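## Task

Scene 2: put the yellow wire on the table on its own, with at least a hand's width of clear space between it and each other wire; any wire left dangling over the table edge may count as failure.

## Robot and tools

Robot: two arms, left_arm and right_arm, each with a two-finger gripper. The left base sits near y = +0.342 m and the right near y = -0.313 m in the scene frame, both almost level. Fingers point along the gripper's +z axis and close along its y axis. Cameras: cam_high and cam_low on a fixed beam behind the arms, plus cam_left_wrist and cam_right_wrist on the grippers.

Frames: the scene frame has its origin at table height, midway between the nominal bases, a little behind the near table edge; +z is up, +x points out across the table, +y toward left_arm (these names do not match image left/right). Each arm's reported pose, Hand target and offsets use that arm's own base axes, which are almost parallel to the scene axes. Rotations turn about the Hand target's position.

Numbers in a row: every row has 14 values, all in [-1, 1], always including both arms: left_arm dx, dy, dz, rx, ry, rz, opening, then right_arm in the same order. Scale: 1.0 equals 0.6 m for dx/dy/dz and 180 degrees for the rotation vector rx/ry/rz. The six pose values are offsets, not poses: they are measured from that arm's Hand target as it stood when the action or move began. Sending the same offset twice moves the gripper twice. All zeros re-commands the current Hand target (useful to stop pressing or to close a gap where the gripper settled short). Opening is absolute: +1 fully open (0.093 m), -1 closed. Writing 0 for an opening is a real command, so repeat the present opening for a gripper you want unchanged.

Tools:
- execute_actions(actions, cameras): actions is a list of actions; each action is a list of up to 15 rows, one per 1/30 s step, every row counted from the action's start pose; a short action repeats its final row. cameras lists names, ["all"], or []. An empty actions list returns full state plus all images.
- move(target, speed, blend, opening_speed, grip_force, blocking, cameras): straight-line motion toward one 14-number row or a list of up to 15 rows; every row in the list is an offset from the same starting Hand targets. speed is m/s (0.002 to 2.9, default 0.25; turning up to twice that in rad/s), one value or one per target. blend (m) rounds corners between listed targets; 0 stops at each. opening_speed is per second on the -1..+1 scale, at least 0.2. grip_force is newtons per pad, 10 to 50, sticks until changed; lower values close slowly. blocking=false returns after about 0.5 s while the move continues. Moves cap at 10 s and do not avoid obstacles or the other arm.
- wait(seconds 0 to 10, cameras): lets time pass holding commands.
- stop(cameras): brakes a running move.
- zoom_image(camera, region [x0, y0, x1, y1] pixels, at most 504 by 504): closer look at the latest image; images are 896x504.
- finished_scene(scene): ends scene 1 or 2 permanently; make no other call after it in that reply.

Results: end_effector_position (m) and end_effector_quat_wxyz per arm in its base frame; position is between the pads, about 1 cm behind the tips. Hand target is the last commanded pose after clipping; the next offsets start there. grip_measured runs +1 open to -1 closed; pads meet near -0.94, and each mm of held width adds about 0.0208. A reading near -0.94 does not prove something thin is held. Joint positions end with the finger gap in metres. Joint torques include the arm's own weight. The move line reports done, off_target, moving, held or fault, and limits such as paced or held. Motor temperatures appear; MOTOR HOT at 75 °C, and at 90 °C the arm folds and idles.

Behaviour: grippers sag, lag, tilt or stop short, especially far out; check position and orientation after each motion and correct. Orientation commands are clipped to 40 degrees from the measured one per step. Small motions may not happen or may drift sideways. Keep paths away from an arm's own base.

Avoid: dropping or releasing a moving wire, fast impacts, pressing into the table or the bar, plate and rail near the bases (up to 3 cm high, no warning), any contact between the two arms or grippers, straining wrist camera cables, and letting any wire hang over or fall off the edge. Do not leave arms stretched or pushing; heat builds. Objects can be nudged by disturbances, so confirm the final layout with cameras before ending a scene. Scene 1 is practice and may be skipped; damage there still counts.

Each tool is called after "Request:" as name([rows], argument=value, ...), one row to a line, values as JSON.

## Session

Request:
execute_actions(actions=[])

Request:
zoom_image(camera="cam_low", region=[340, 130, 500, 240])

Scene clock: 0.00 s.
left_arm: end_effector_position=(+0.3754, -0.0005, +0.4011) grip_measured=+1.000 end_effector_quat_wxyz=(+0.706, +0.000, +0.709, -0.002) | right_arm: end_effector_position=(+0.3245, +0.3107, +0.2714) grip_measured=-0.935 end_effector_quat_wxyz=(+0.475, -0.493, +0.585, +0.435)
Joint positions: left_arm=[0 1.047 1.047 -0.004 0.003 -0.004 0.093] | right_arm=[0.449 1.57 1.11 0.154 -0.97 -0.214 0]
Joint velocities: within noise
Joint torques (N m): no reading
Motor temperatures (°C): left_arm=[29 39 33 30 26 27 27] | right_arm=[26 35 33 31 31 30 28]
Heat: left arm: 39 °C; right arm: 35 °C.
Hand target: left_arm +0.3732, +0.0006, +0.4097; +0.713, -0.001, +0.701, +0.001 | right_arm +0.3245, +0.3101, +0.2773; +0.481, -0.495, +0.579, +0.433
Tool commands: left_gripper/opening=+1.0 right_gripper/opening=-0.941665

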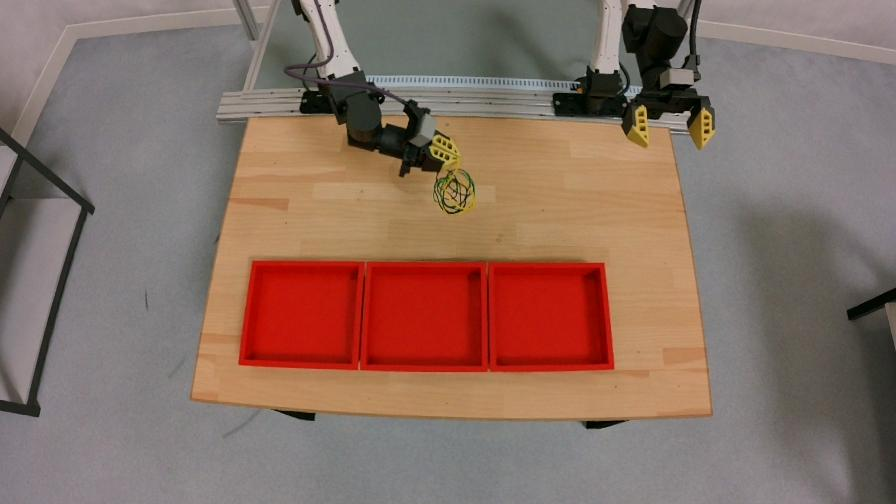

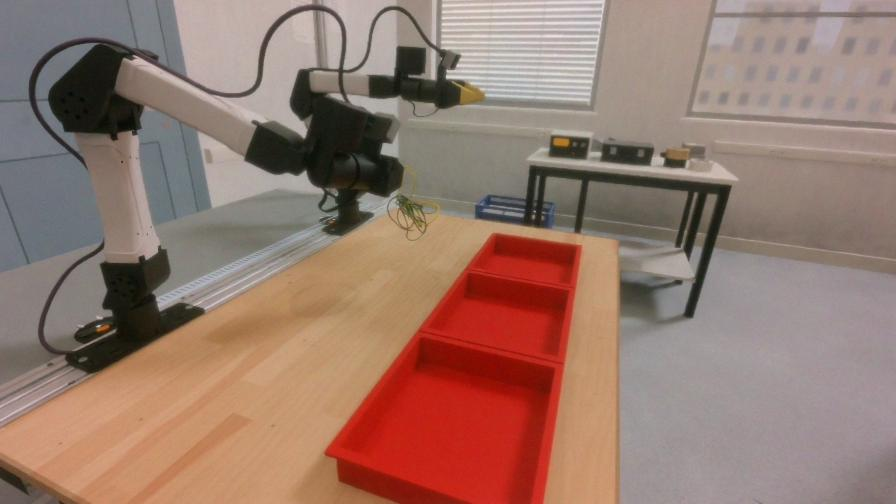

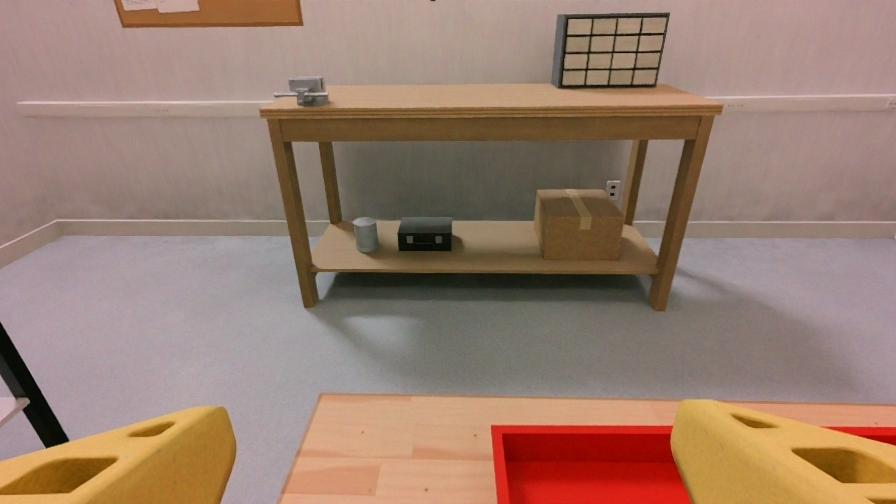

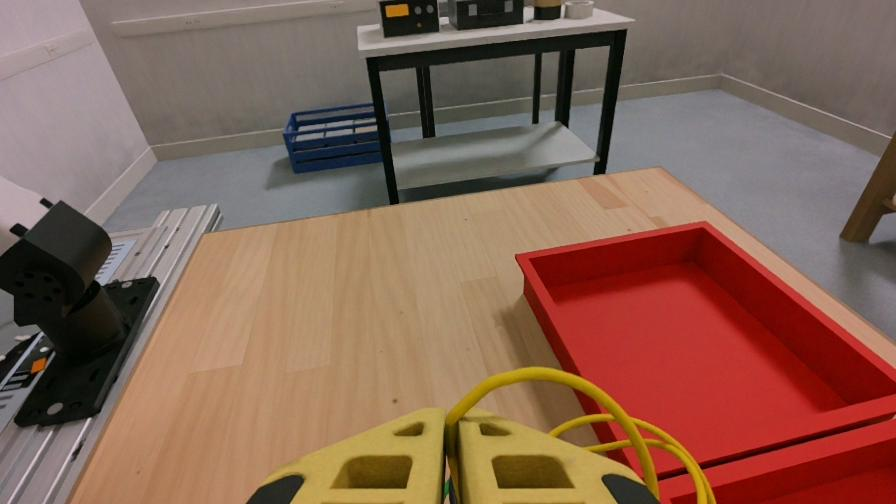

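Scaled by 3.150.

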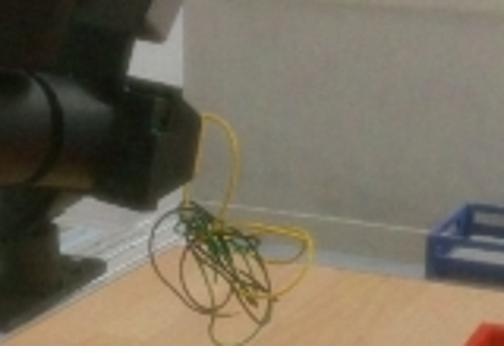

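Request:
move([
  [-0.047,-0.25,-0.2,0.174,0.173,-0.477,-0.3, 0,0,-0.2,-0.19,0,0,-0.941665],
  [-0.047,-0.3,-0.35,0.174,0.173,-0.477,-0.3, 0,-0.1,-0.31,-0.19,0,0,-0.941665],
], speed=[0.35,0.2], blend=0.02, cameras=["all"])

Request:
zoom_image(camera="cam_left_wrist", region=[250, 0, 650, 400])

Scene clock: 24.63 s.
left_arm: end_effector_position=(+0.3463, -0.1787, +0.1905) grip_measured=-0.298 end_effector_quat_wxyz=(+0.290, +0.629, +0.647, -0.319) | right_arm: end_effector_position=(+0.3222, +0.2465, +0.0900) grip_measured=-0.935 end_effector_quat_wxyz=(+0.300, -0.608, +0.696, +0.238)
Joint positions: left_arm=[-0.135 1.849 1.618 -1.214 0.885 1.348 0.031] | right_arm=[0.406 1.723 1.073 -0.414 -0.629 -0.862 0]
Joint torques (N m): left_arm=[-0.46 -12.44 5.74 0.57 0.32 -0.09] | right_arm=[0.02 -6.67 6.27 1.58 -0.43 -0.11]
Motor temperatures (°C): left_arm=[29 40 38 36 26 27 27] | right_arm=[26 39 37 35 31 30 28]
Heat: left arm: 40 °C; right arm: 39 °C.
Hand target: left_arm +0.3450, -0.1795, +0.1998; +0.307, +0.638, +0.638, -0.303 | right_arm +0.3245, +0.2500, +0.0913; +0.314, -0.615, +0.681, +0.243
Off the commanded pose: left_arm 0.009 m, 3 deg | right_arm 0.004 m, 3 deg.
move: off_target (left_arm, right_arm)

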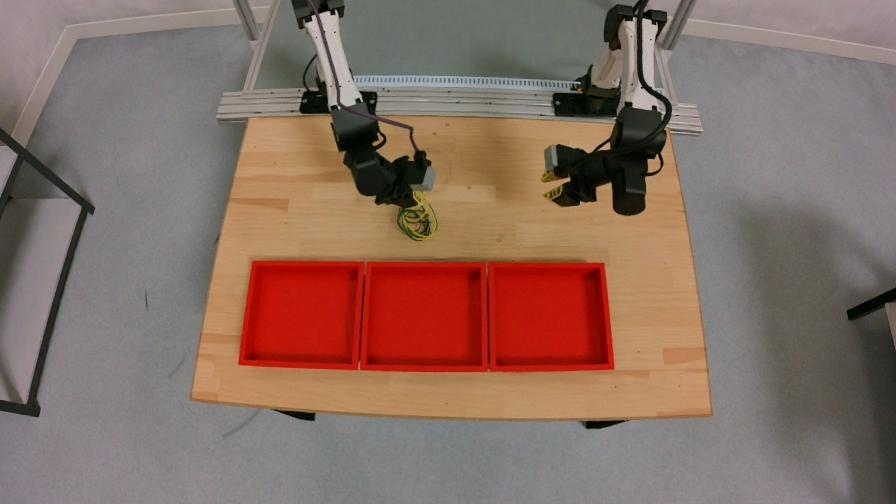

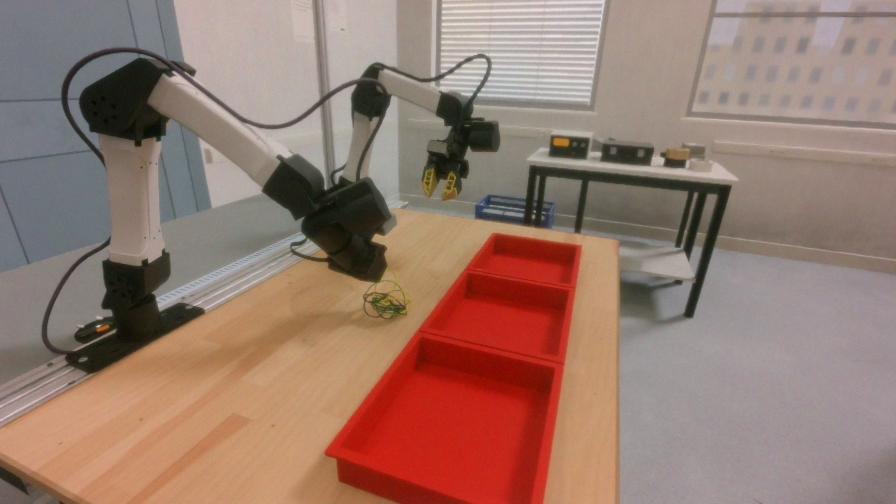

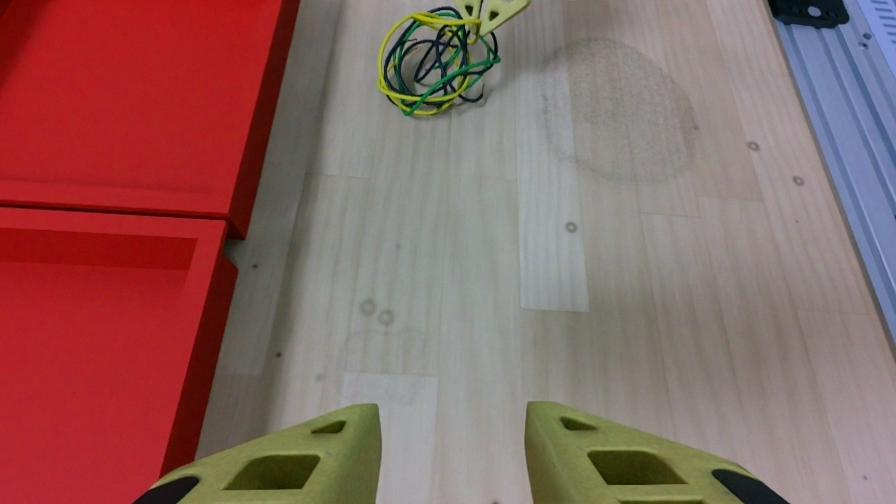

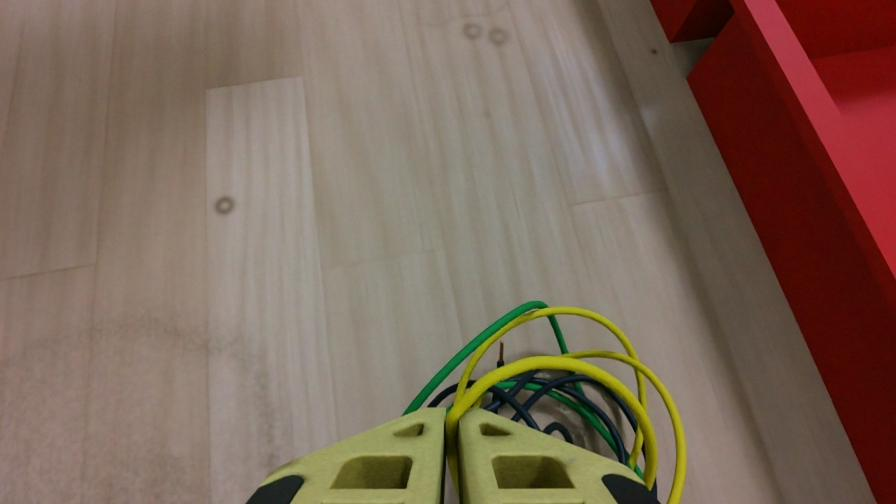

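Scaled by 1.260.

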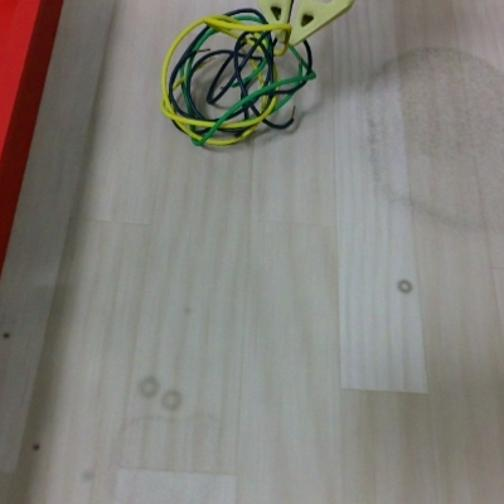

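Request:
move(target=[-0.03,-0.24,-0.2,0,0,0,-0.35, 0,0,0,0,0,0,-0.941665], speed=0.25, cameras=["cam_left_wrist","cam_right_wrist"])

Scene clock: 39.57 s.
left_arm: end_effector_position=(+0.3244, -0.3225, +0.0853) grip_measured=-0.348 end_effector_quat_wxyz=(+0.300, +0.637, +0.640, -0.308) | right_arm: end_effector_position=(+0.3222, +0.2465, +0.0900) grip_measured=-0.935 end_effector_quat_wxyz=(+0.300, -0.608, +0.696, +0.238)
Joint positions: left_arm=[-0.532 1.922 1.245 -0.344 0.738 0.817 0.028] | right_arm=[0.406 1.723 1.073 -0.414 -0.629 -0.862 0]
Joint torques (N m): left_arm=[-0.13 -9.17 5.74 1.38 0.19 -0.1] | right_arm=[-0.12 -6.67 6.2 1.58 -0.47 -0.17]
Motor temperatures (°C): left_arm=[29 47 37 34 26 27 27] | right_arm=[26 41 37 36 32 30 28]
Heat: left arm: 47 °C; right arm: 41 °C.
Hand target: left_arm +0.3270, -0.3235, +0.0798; +0.307, +0.638, +0.638, -0.303 | right_arm +0.3245, +0.2500, +0.0913; +0.314, -0.615, +0.681, +0.243
Off the commanded pose: left_arm 0.006 m, 1 deg | right_arm 0.004 m, 3 deg.
move: off_target (right_arm)
Images, in order (width x height): cam_left_wrist 896x504, cam_right_wrist 896x504.

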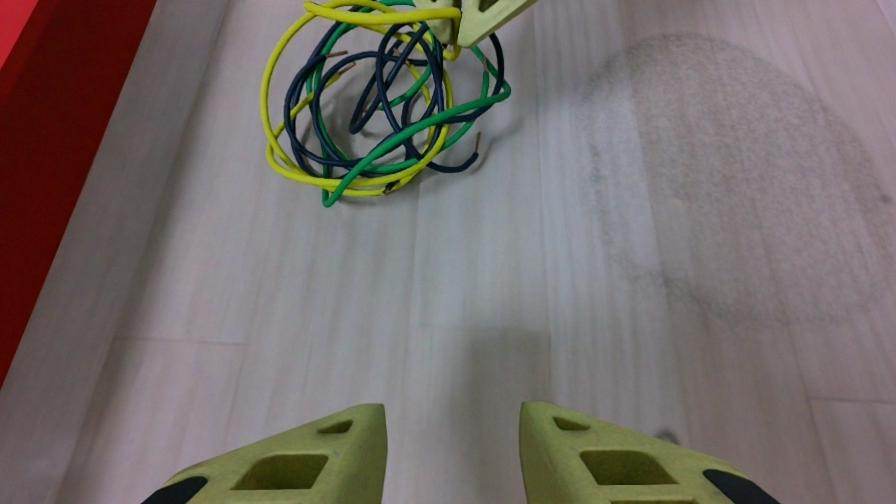

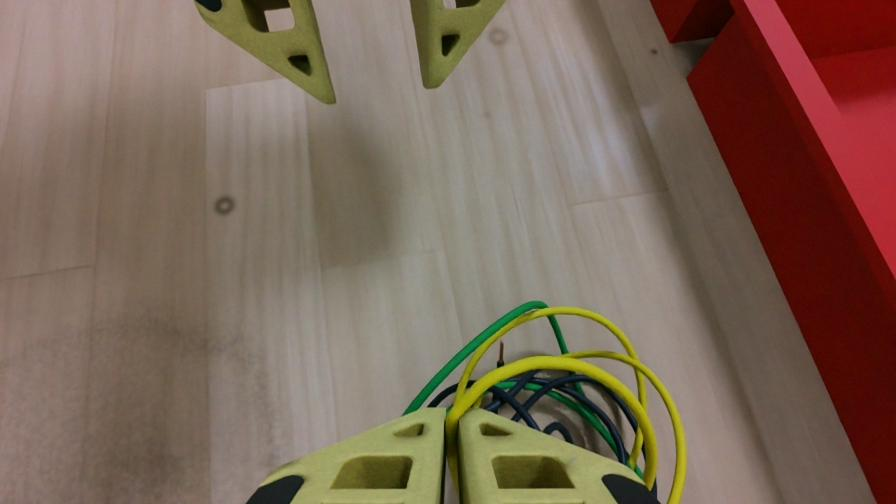

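Request:
move(target=[-0.025,-0.02,0.02,0,0,0,-0.35, 0,-0.1,-0.02,0,0,0,-0.941665], speed=0.15, cameras=["cam_left_wrist","cam_right_wrist"])

Scene clock: 57.47 s.
left_arm: end_effector_position=(+0.3085, -0.3328, +0.0770) grip_measured=-0.348 end_effector_quat_wxyz=(+0.278, +0.634, +0.651, -0.312) | right_arm: end_effector_position=(+0.3288, +0.1884, +0.0730) grip_measured=-0.935 end_effector_quat_wxyz=(+0.308, -0.610, +0.692, +0.234)
Joint positions: left_arm=[-0.578 1.922 1.226 -0.338 0.712 0.763 0.028] | right_arm=[0.227 1.723 1.009 -0.458 -0.707 -1.07 0]
Joint torques (N m): left_arm=[-0.34 -13.08 5.79 1.37 0.18 -0.1] | right_arm=[-0.17 -8.47 6.28 0.87 -0.48 -0.09]
Heat: left arm: 50 °C; right arm: 42 °C.
Hand target: left_arm +0.3120, -0.3354, +0.0918; +0.307, +0.638, +0.638, -0.303 | right_arm +0.3245, +0.1901, +0.0793; +0.314, -0.615, +0.681, +0.243
Off the commanded pose: left_arm 0.015 m, 4 deg | right_arm 0.008 m, 2 deg.
move: off_target (left_arm)
Images, in order (width x height): cam_left_wrist 896x504, cam_right_wrist 896x504.

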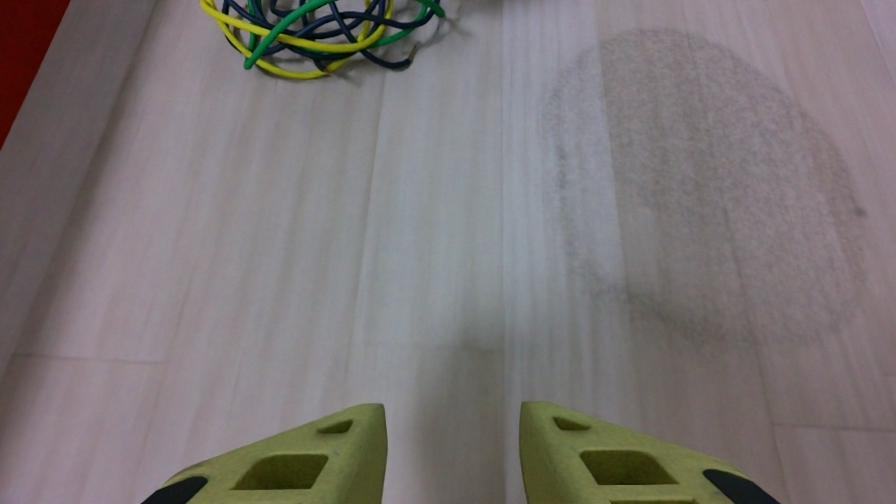

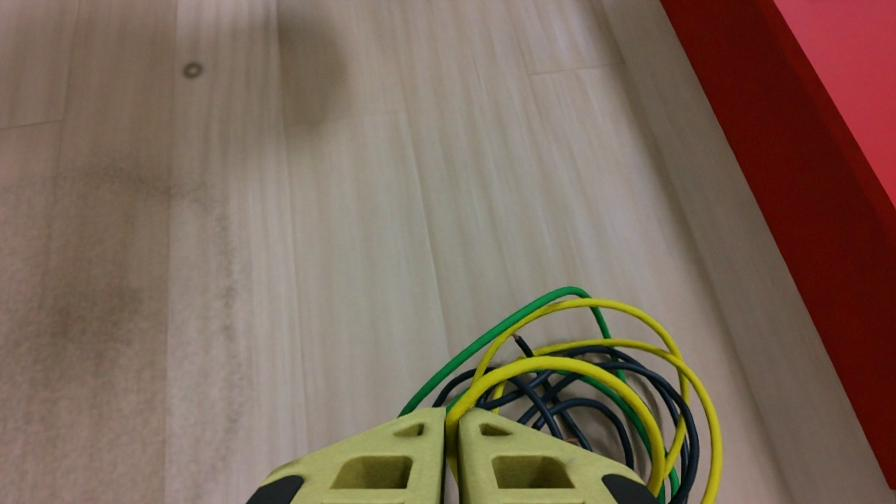

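Request:
move(target=[0.0,0.0,0.0,0,0,0,-0.35, 0,0.1,0.075,0,0,0,-0.941665], speed=0.2, cameras=["cam_left_wrist","cam_right_wrist","cam_low"])

Request:
zoom_image(camera="cam_low", region=[330, 200, 470, 330])

Scene clock: 68.10 s.
left_arm: end_effector_position=(+0.3085, -0.3328, +0.0770) grip_measured=-0.348 end_effector_quat_wxyz=(+0.278, +0.634, +0.651, -0.312) | right_arm: end_effector_position=(+0.3213, +0.2504, +0.1125) grip_measured=-0.935 end_effector_quat_wxyz=(+0.306, -0.616, +0.681, +0.250)
Joint positions: left_arm=[-0.578 1.922 1.226 -0.338 0.712 0.763 0.028] | right_arm=[0.404 1.704 1.132 -0.492 -0.664 -0.889 0]
Joint torques (N m): left_arm=[-0.32 -13.08 5.81 1.37 0.18 -0.1] | right_arm=[-0.1 -9.09 8.92 1.04 -0.13 0.14]
Motor temperatures (°C): left_arm=[29 55 37 36 26 27 27] | right_arm=[26 44 38 36 32 30 28]
Heat: left arm: 55 °C; right arm: 44 °C.
Hand target: left_arm +0.3120, -0.3354, +0.0918; +0.307, +0.638, +0.638, -0.303 | right_arm +0.3245, +0.2501, +0.1243; +0.314, -0.615, +0.681, +0.243
Off the commanded pose: left_arm 0.015 m, 4 deg | right_arm 0.012 m, 1 deg.
move: off_target (left_arm, right_arm)
Images, in order (width x height): cam_low 896x504, cam_left_wrist 896x504, cam_right_wrist 896x504.

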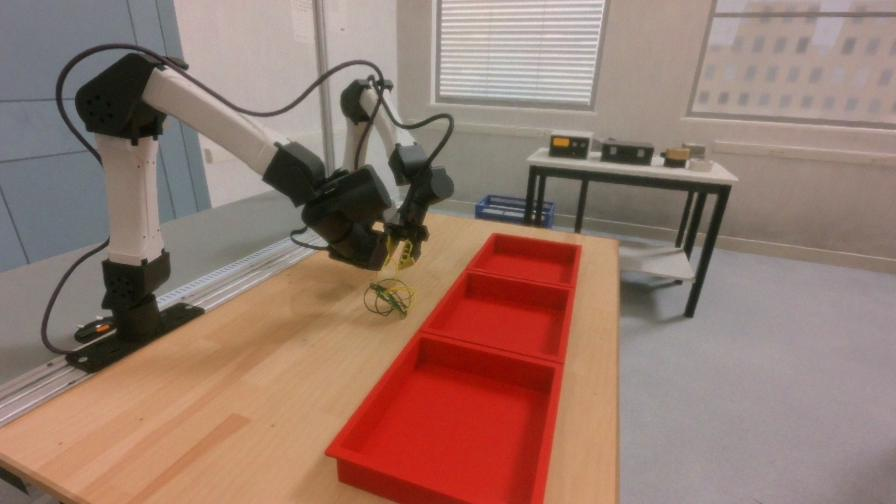

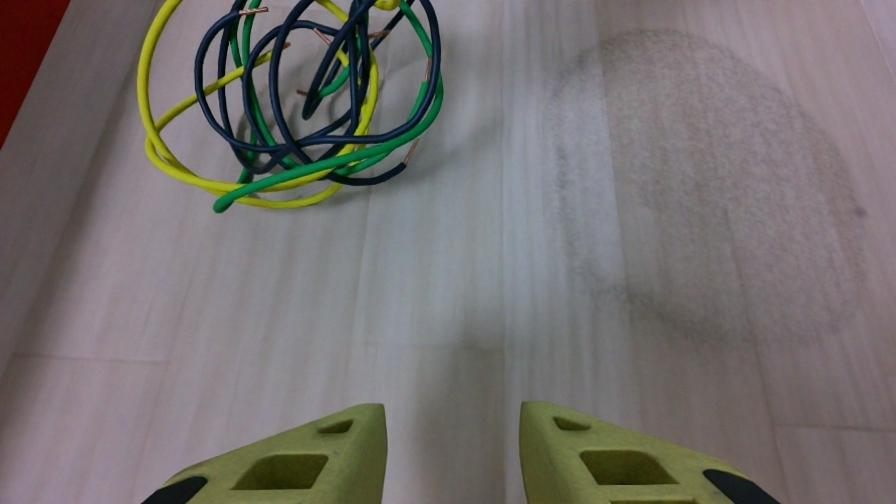

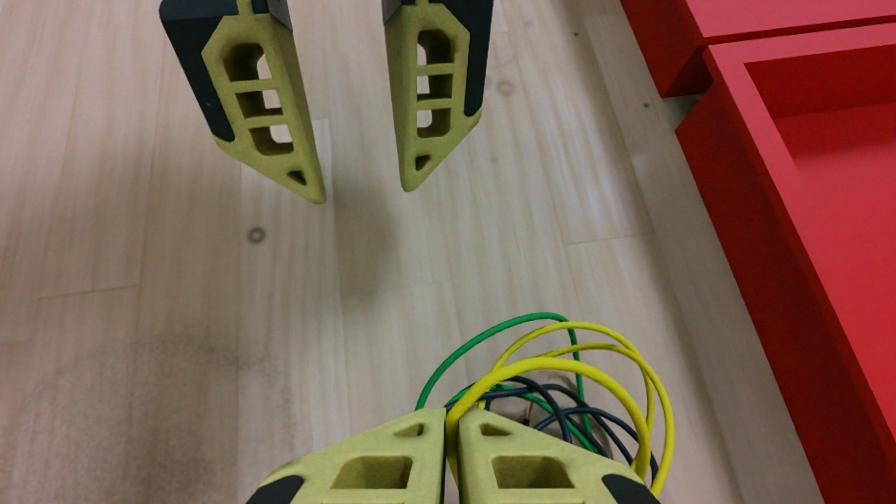

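Scaled by 3.600.

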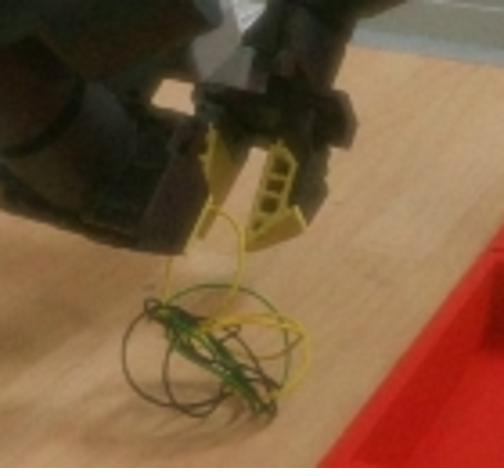

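Request:
move(target=[0.015,0.02,0.03,-0.14,0,0,-0.35, 0,0.0,0.085,0,0,0,-0.941665], speed=0.2, cameras=["cam_left_wrist","cam_right_wrist","cam_low"])

Request:
zoom_image(camera="cam_low", region=[330, 200, 470, 330])

Scene clock: 99.70 s.
left_arm: end_effector_position=(+0.3202, -0.3255, +0.1080) grip_measured=-0.348 end_effector_quat_wxyz=(+0.425, +0.554, +0.568, -0.435) | right_arm: end_effector_position=(+0.3225, +0.2509, +0.1595) grip_measured=-0.935 end_effector_quat_wxyz=(+0.301, -0.615, +0.684, +0.252)
Joint positions: left_arm=[-0.471 1.922 0.931 0.459 1.036 0.444 0.028] | right_arm=[0.404 1.673 1.294 -0.695 -0.664 -0.885 0]
Joint torques (N m): left_arm=[0.66 -8.99 5.15 1.84 0.31 -0.07] | right_arm=[0.06 -9.54 9.47 1.02 -0.14 0.21]
Motor temperatures (°C): left_arm=[29 63 37 37 26 27 27] | right_arm=[26 45 40 36 32 30 28]
Heat: left arm: 63 °C; right arm: 45 °C.
Hand target: left_arm +0.3210, -0.3234, +0.1098; +0.439, +0.555, +0.557, -0.435 | right_arm +0.3245, +0.2501, +0.1754; +0.315, -0.615, +0.681, +0.243
Off the commanded pose: left_arm 0.003 m, 2 deg | right_arm 0.016 m, 2 deg.
move: off_target (right_arm)
Images, in order (width x height): cam_low 896x504, cam_left_wrist 896x504, cam_right_wrist 896x504.

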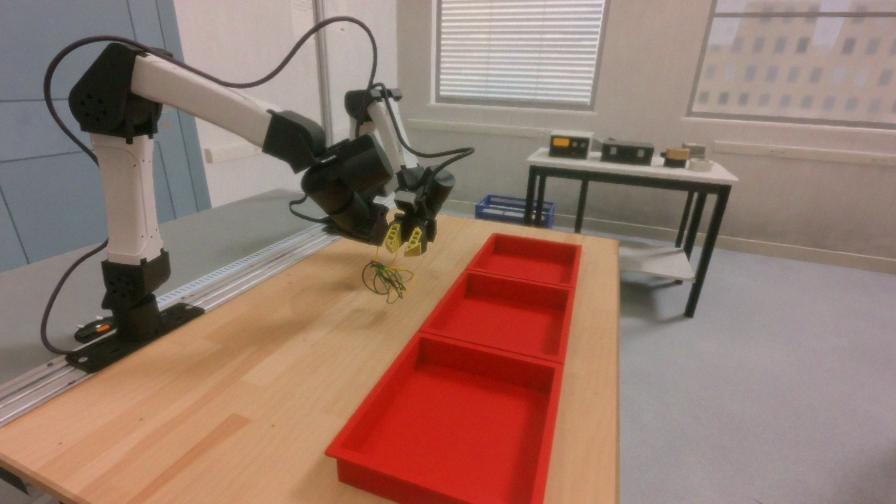

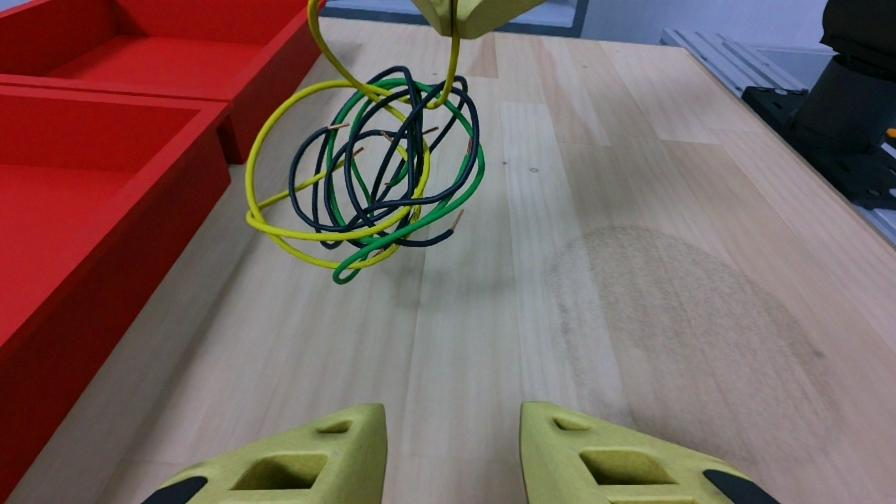

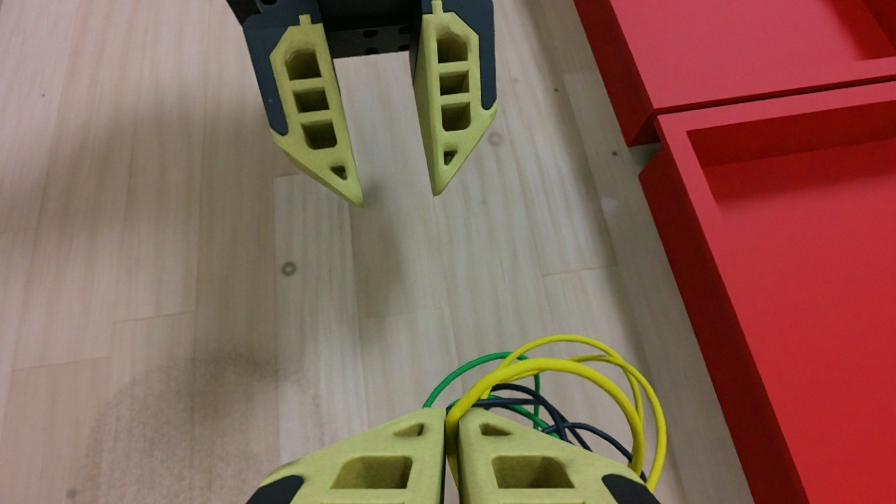

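Scaled by 3.600.

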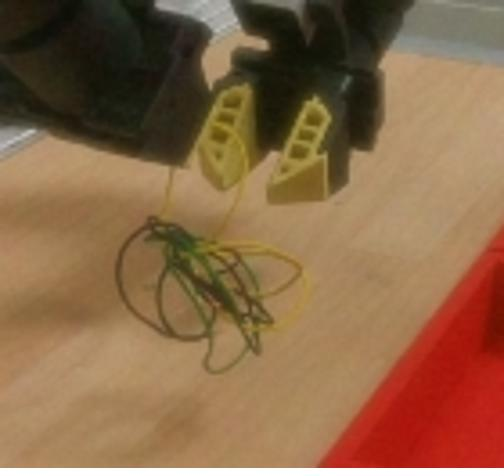

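Request:
move(target=[-0.013,-0.10,0.018,0,0,0,-0.35, 0,0.0,0.0,0,0,0,-0.941665], speed=0.12, cameras=["cam_left_wrist","cam_right_wrist"])

Scene clock: 127.00 s.
left_arm: end_effector_position=(+0.3030, -0.3761, +0.1107) grip_measured=-0.348 end_effector_quat_wxyz=(+0.413, +0.553, +0.574, -0.442) | right_arm: end_effector_position=(+0.3225, +0.2509, +0.1595) grip_measured=-0.935 end_effector_quat_wxyz=(+0.301, -0.615, +0.684, +0.252)
Joint positions: left_arm=[-0.611 1.957 0.983 0.513 0.924 0.325 0.028] | right_arm=[0.404 1.673 1.294 -0.695 -0.664 -0.885 0]
Joint torques (N m): left_arm=[-0.27 -8.29 9.58 1.93 0 -0.07] | right_arm=[0.17 -9.61 9.31 1.05 -0.12 0.15]
Motor temperatures (°C): left_arm=[29 58 36 41 26 27 27] | right_arm=[26 49 44 36 32 30 28]
Heat: left arm: 58 °C; right arm: 49 °C.
Hand target: left_arm +0.3132, -0.3835, +0.1206; +0.438, +0.555, +0.557, -0.435 | right_arm +0.3245, +0.2501, +0.1754; +0.315, -0.615, +0.681, +0.243
Off the commanded pose: left_arm 0.016 m, 4 deg | right_arm 0.016 m, 2 deg.
move: off_target (left_arm, right_arm)
Images, in order (width x height): cam_left_wrist 896x504, cam_right_wrist 896x504.

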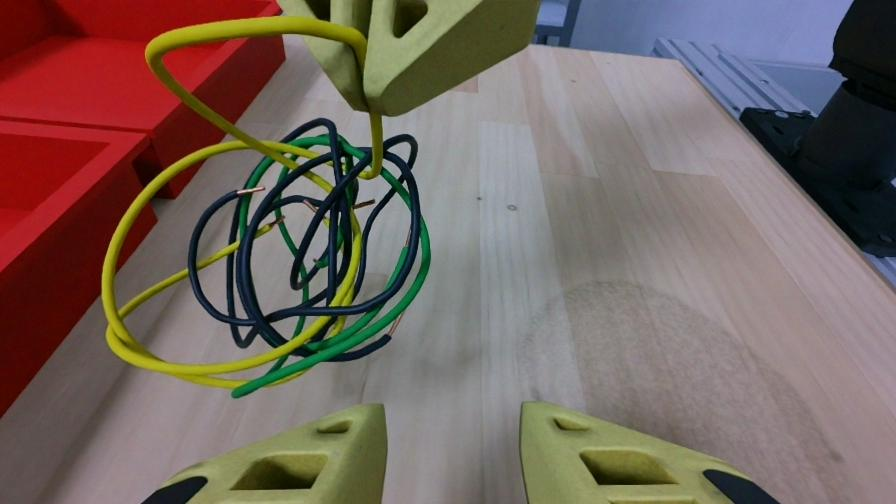

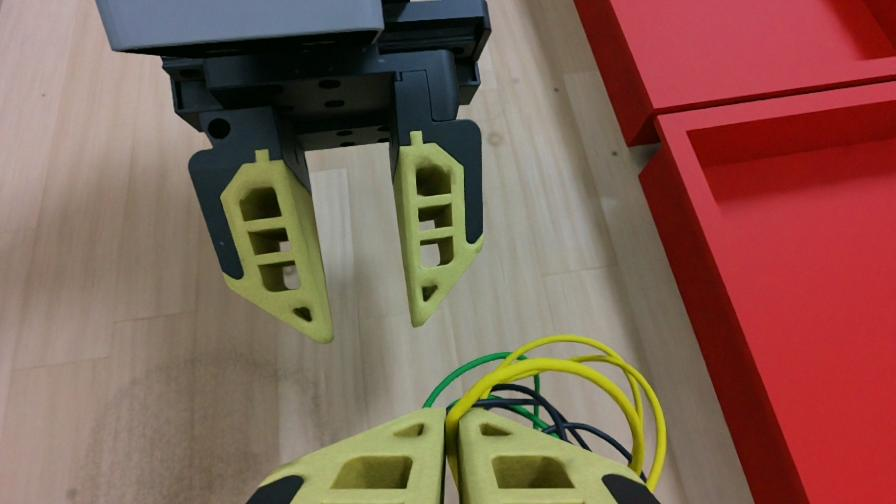

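Request:
move([
  [0.008,-0.01,0.0,0,0,0,-0.5, 0,0.0,0.0,0,0,0,-0.941665],
  [0.008,-0.05,0.0,0,0,0,-0.5, 0,0.0,0.0,0,0,0,-0.941665],
], speed=0.12, cameras=["cam_left_wrist","cam_right_wrist"])

Scene clock: 136.07 s.
left_arm: end_effector_position=(+0.3084, -0.4055, +0.1113) grip_measured=-0.498 end_effector_quat_wxyz=(+0.414, +0.554, +0.572, -0.441) | right_arm: end_effector_position=(+0.3225, +0.2509, +0.1595) grip_measured=-0.935 end_effector_quat_wxyz=(+0.301, -0.615, +0.684, +0.252)
Joint positions: left_arm=[-0.664 2.023 1.078 0.513 0.875 0.292 0.021] | right_arm=[0.404 1.673 1.294 -0.695 -0.664 -0.885 0]
Joint torques (N m): left_arm=[-0.34 -8.91 9.89 1.93 -0.03 -0.08] | right_arm=[0.17 -9.43 9.47 0.99 -0.17 0.15]
Motor temperatures (°C): left_arm=[29 58 37 42 26 27 27] | right_arm=[26 50 45 36 32 30 28]
Heat: left arm: 58 °C; right arm: 50 °C.
Hand target: left_arm +0.3181, -0.4135, +0.1207; +0.439, +0.555, +0.557, -0.435 | right_arm +0.3245, +0.2501, +0.1754; +0.315, -0.615, +0.681, +0.243
Off the commanded pose: left_arm 0.016 m, 3 deg | right_arm 0.016 m, 2 deg.
move: off_target (left_arm, right_arm)
Images, in order (width x height): cam_left_wrist 896x504, cam_right_wrist 896x504.

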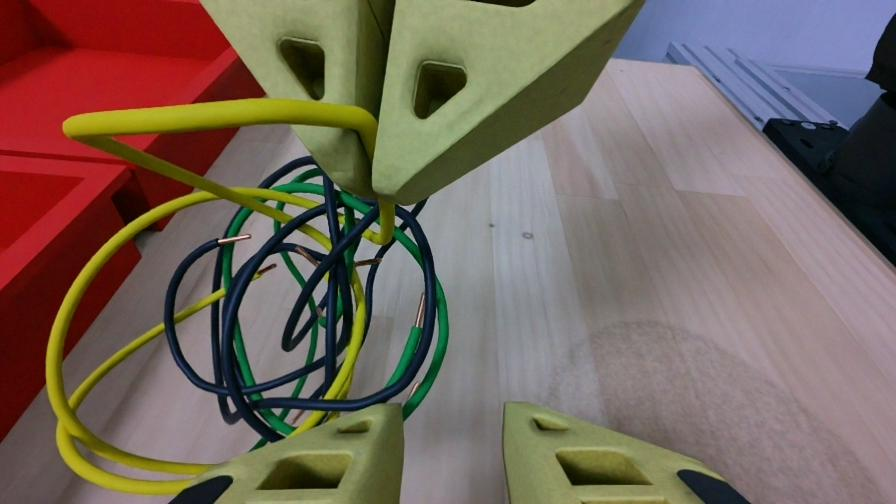

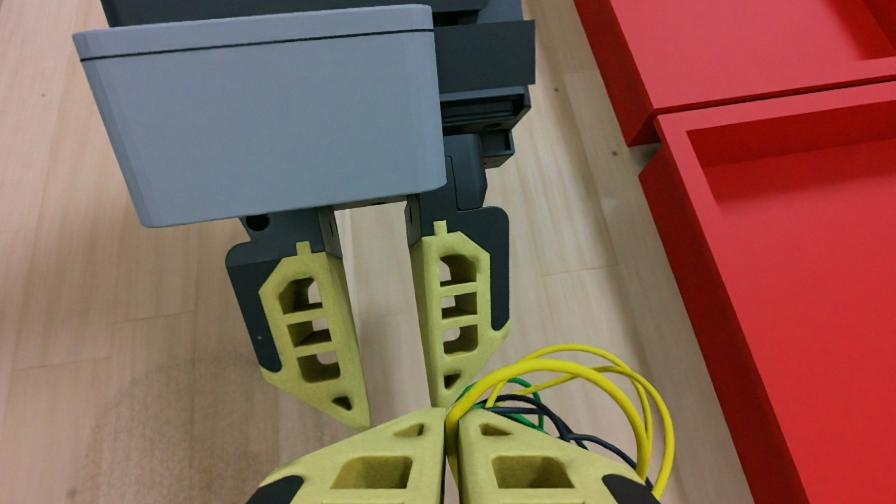

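Request:
move([
  [0.0,-0.035,0.0,0,0,0,-0.5, 0,0.0,0.0,0,0,0,-0.941665],
], speed=0.1, cameras=["cam_left_wrist","cam_right_wrist"])

Scene clock: 147.57 s.
left_arm: end_effector_position=(+0.3098, -0.4261, +0.1117) grip_measured=-0.498 end_effector_quat_wxyz=(+0.416, +0.554, +0.572, -0.439) | right_arm: end_effector_position=(+0.3227, +0.2508, +0.1594) grip_measured=-0.935 end_effector_quat_wxyz=(+0.301, -0.615, +0.684, +0.251)
Joint positions: left_arm=[-0.703 2.065 1.14 0.513 0.836 0.271 0.021] | right_arm=[0.404 1.673 1.294 -0.695 -0.663 -0.885 0]
Joint torques (N m): left_arm=[-0.4 -9.29 10.07 1.92 -0.04 -0.08] | right_arm=[0.13 -9.47 9.39 0.95 -0.13 0.13]
Motor temperatures (°C): left_arm=[29 57 38 43 26 27 27] | right_arm=[26 50 46 36 32 30 28]
Heat: left arm: 57 °C; right arm: 50 °C.
Hand target: left_arm +0.3181, -0.4344, +0.1206; +0.439, +0.555, +0.557, -0.435 | right_arm +0.3245, +0.2501, +0.1754; +0.315, -0.615, +0.681, +0.243
Off the commanded pose: left_arm 0.015 m, 3 deg | right_arm 0.016 m, 2 deg.
move: off_target (left_arm, right_arm)
Images, in order (width x height): cam_left_wrist 896x504, cam_right_wrist 896x504.

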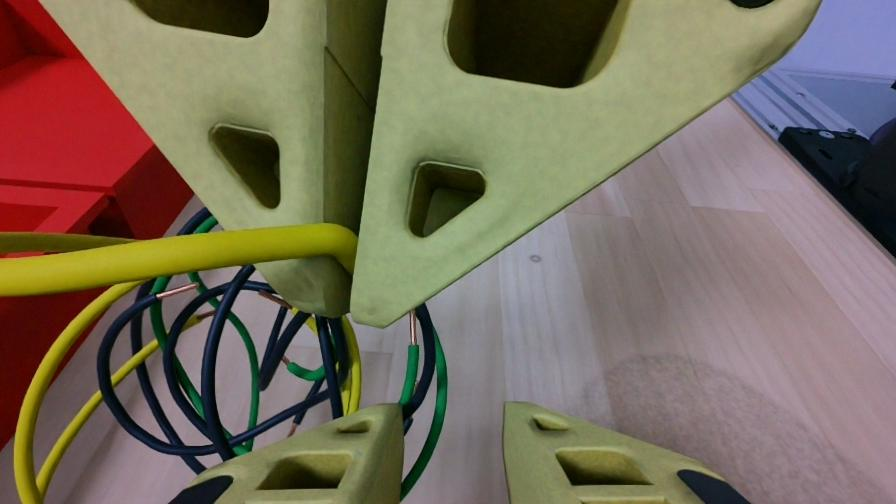

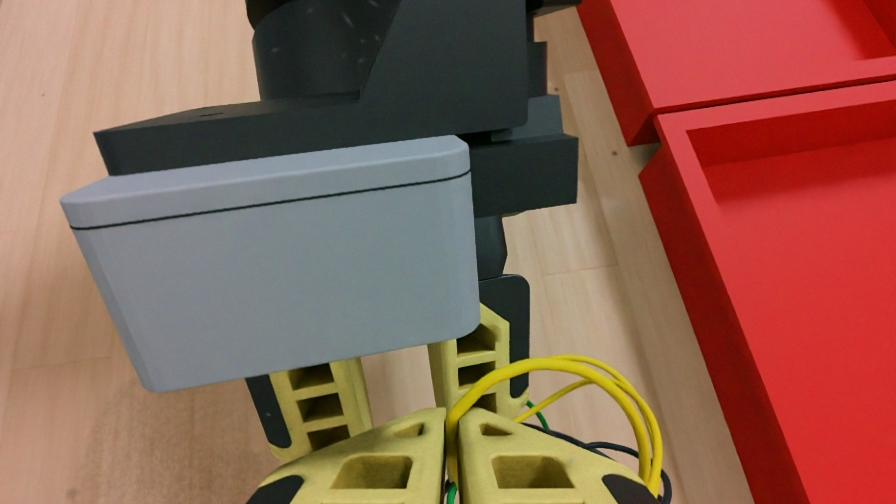

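Request:
move([
  [0.014,-0.008,0.0,0,0,0,-0.5, 0,0.0,0.0,0,0,0,-0.941665],
  [0.014,-0.008,0.0,0,0,0,-1, 0,0.0,0.0,0,0,0,-0.941665],
], speed=0.1, opening_speed=0.8, cameras=["cam_left_wrist"])

Scene clock: 158.23 s.
left_arm: end_effector_position=(+0.3184, -0.4334, +0.1152) grip_measured=-0.982 end_effector_quat_wxyz=(+0.424, +0.555, +0.566, -0.439) | right_arm: end_effector_position=(+0.3224, +0.2507, +0.1593) grip_measured=-0.935 end_effector_quat_wxyz=(+0.300, -0.615, +0.685, +0.251)
Joint positions: left_arm=[-0.703 2.094 1.189 0.513 0.836 0.271 0] | right_arm=[0.404 1.673 1.294 -0.696 -0.663 -0.885 0]
Joint torques (N m): left_arm=[-0.03 -9.57 10.15 1.74 -0.01 -0.05] | right_arm=[0.18 -9.65 9.33 1.03 -0.14 0.11]
Motor temperatures (°C): left_arm=[29 57 39 44 26 27 27] | right_arm=[26 51 46 36 32 30 28]
Heat: left arm: 57 °C; right arm: 51 °C.
Hand target: left_arm +0.3265, -0.4392, +0.1205; +0.439, +0.555, +0.557, -0.435 | right_arm +0.3245, +0.2501, +0.1754; +0.315, -0.615, +0.681, +0.243
Off the commanded pose: left_arm 0.011 m, 2 deg | right_arm 0.016 m, 2 deg.
move: off_target (left_arm, right_arm); target 2's new opening was sent with left_arm's hand 0.011 m and 2 deg from that target
Images, in order (width x height): cam_left_wrist 896x504.

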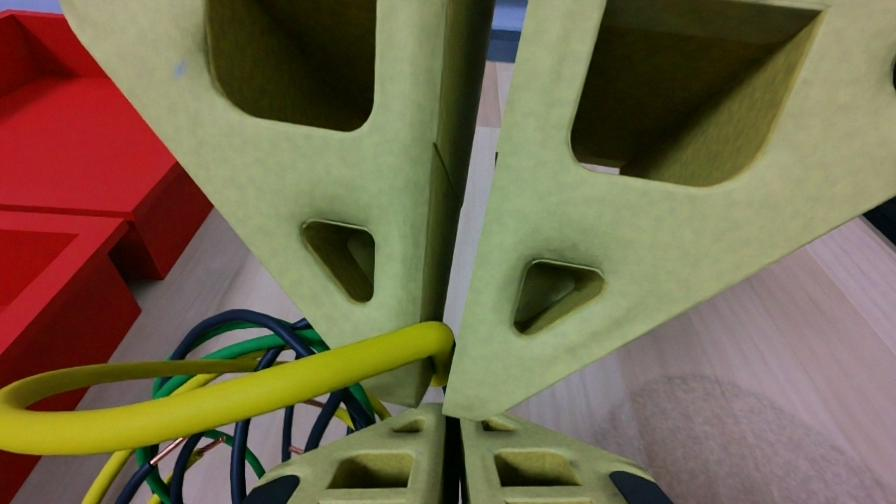

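Request:
move(target=[-0.01,0.08,-0.03,0,0,0,-1, 0,0.0,0.0,0,0,0,-0.941665], speed=0.1, cameras=["cam_left_wrist","cam_right_wrist"])

Scene clock: 165.47 s.
left_arm: end_effector_position=(+0.3177, -0.3944, +0.0834) grip_measured=-0.982 end_effector_quat_wxyz=(+0.407, +0.547, +0.582, -0.444) | right_arm: end_effector_position=(+0.3224, +0.2507, +0.1593) grip_measured=-0.935 end_effector_quat_wxyz=(+0.300, -0.615, +0.685, +0.251)
Joint positions: left_arm=[-0.629 2.094 1.062 0.571 0.902 0.297 0] | right_arm=[0.404 1.673 1.294 -0.696 -0.663 -0.885 0]
Joint torques (N m): left_arm=[0.8 -13.81 4.9 1.87 0.2 0.2] | right_arm=[0.13 -9.78 9.57 1.03 -0.11 0.11]
Motor temperatures (°C): left_arm=[29 56 39 44 26 27 28] | right_arm=[26 51 46 36 32 30 28]
Heat: left arm: 56 °C; right arm: 51 °C.
Hand target: left_arm +0.3204, -0.3913, +0.1025; +0.438, +0.555, +0.557, -0.435 | right_arm +0.3245, +0.2501, +0.1754; +0.315, -0.615, +0.681, +0.243
Off the commanded pose: left_arm 0.020 m, 5 deg | right_arm 0.016 m, 2 deg.
move: off_target (left_arm, right_arm)
Images, in order (width x height): cam_left_wrist 896x504, cam_right_wrist 896x504.

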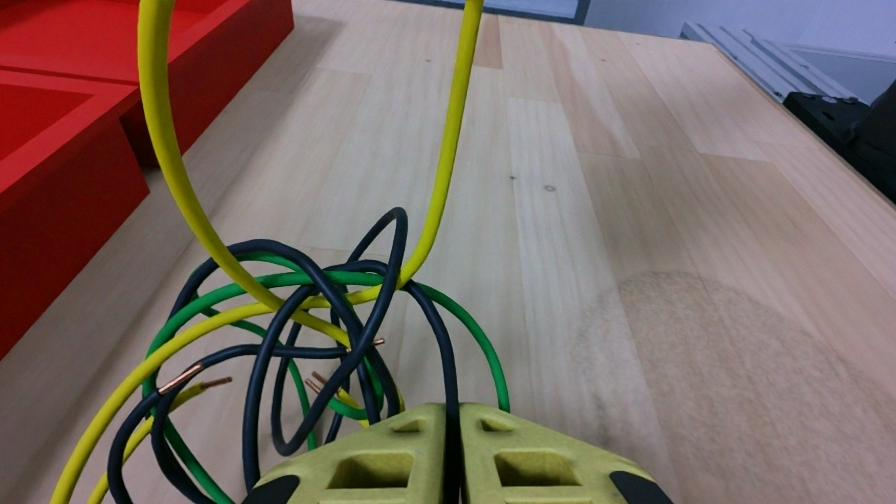

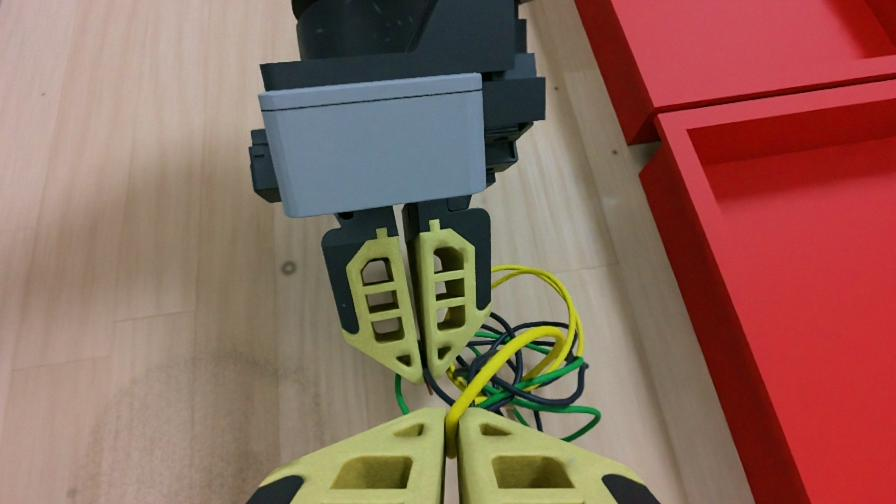

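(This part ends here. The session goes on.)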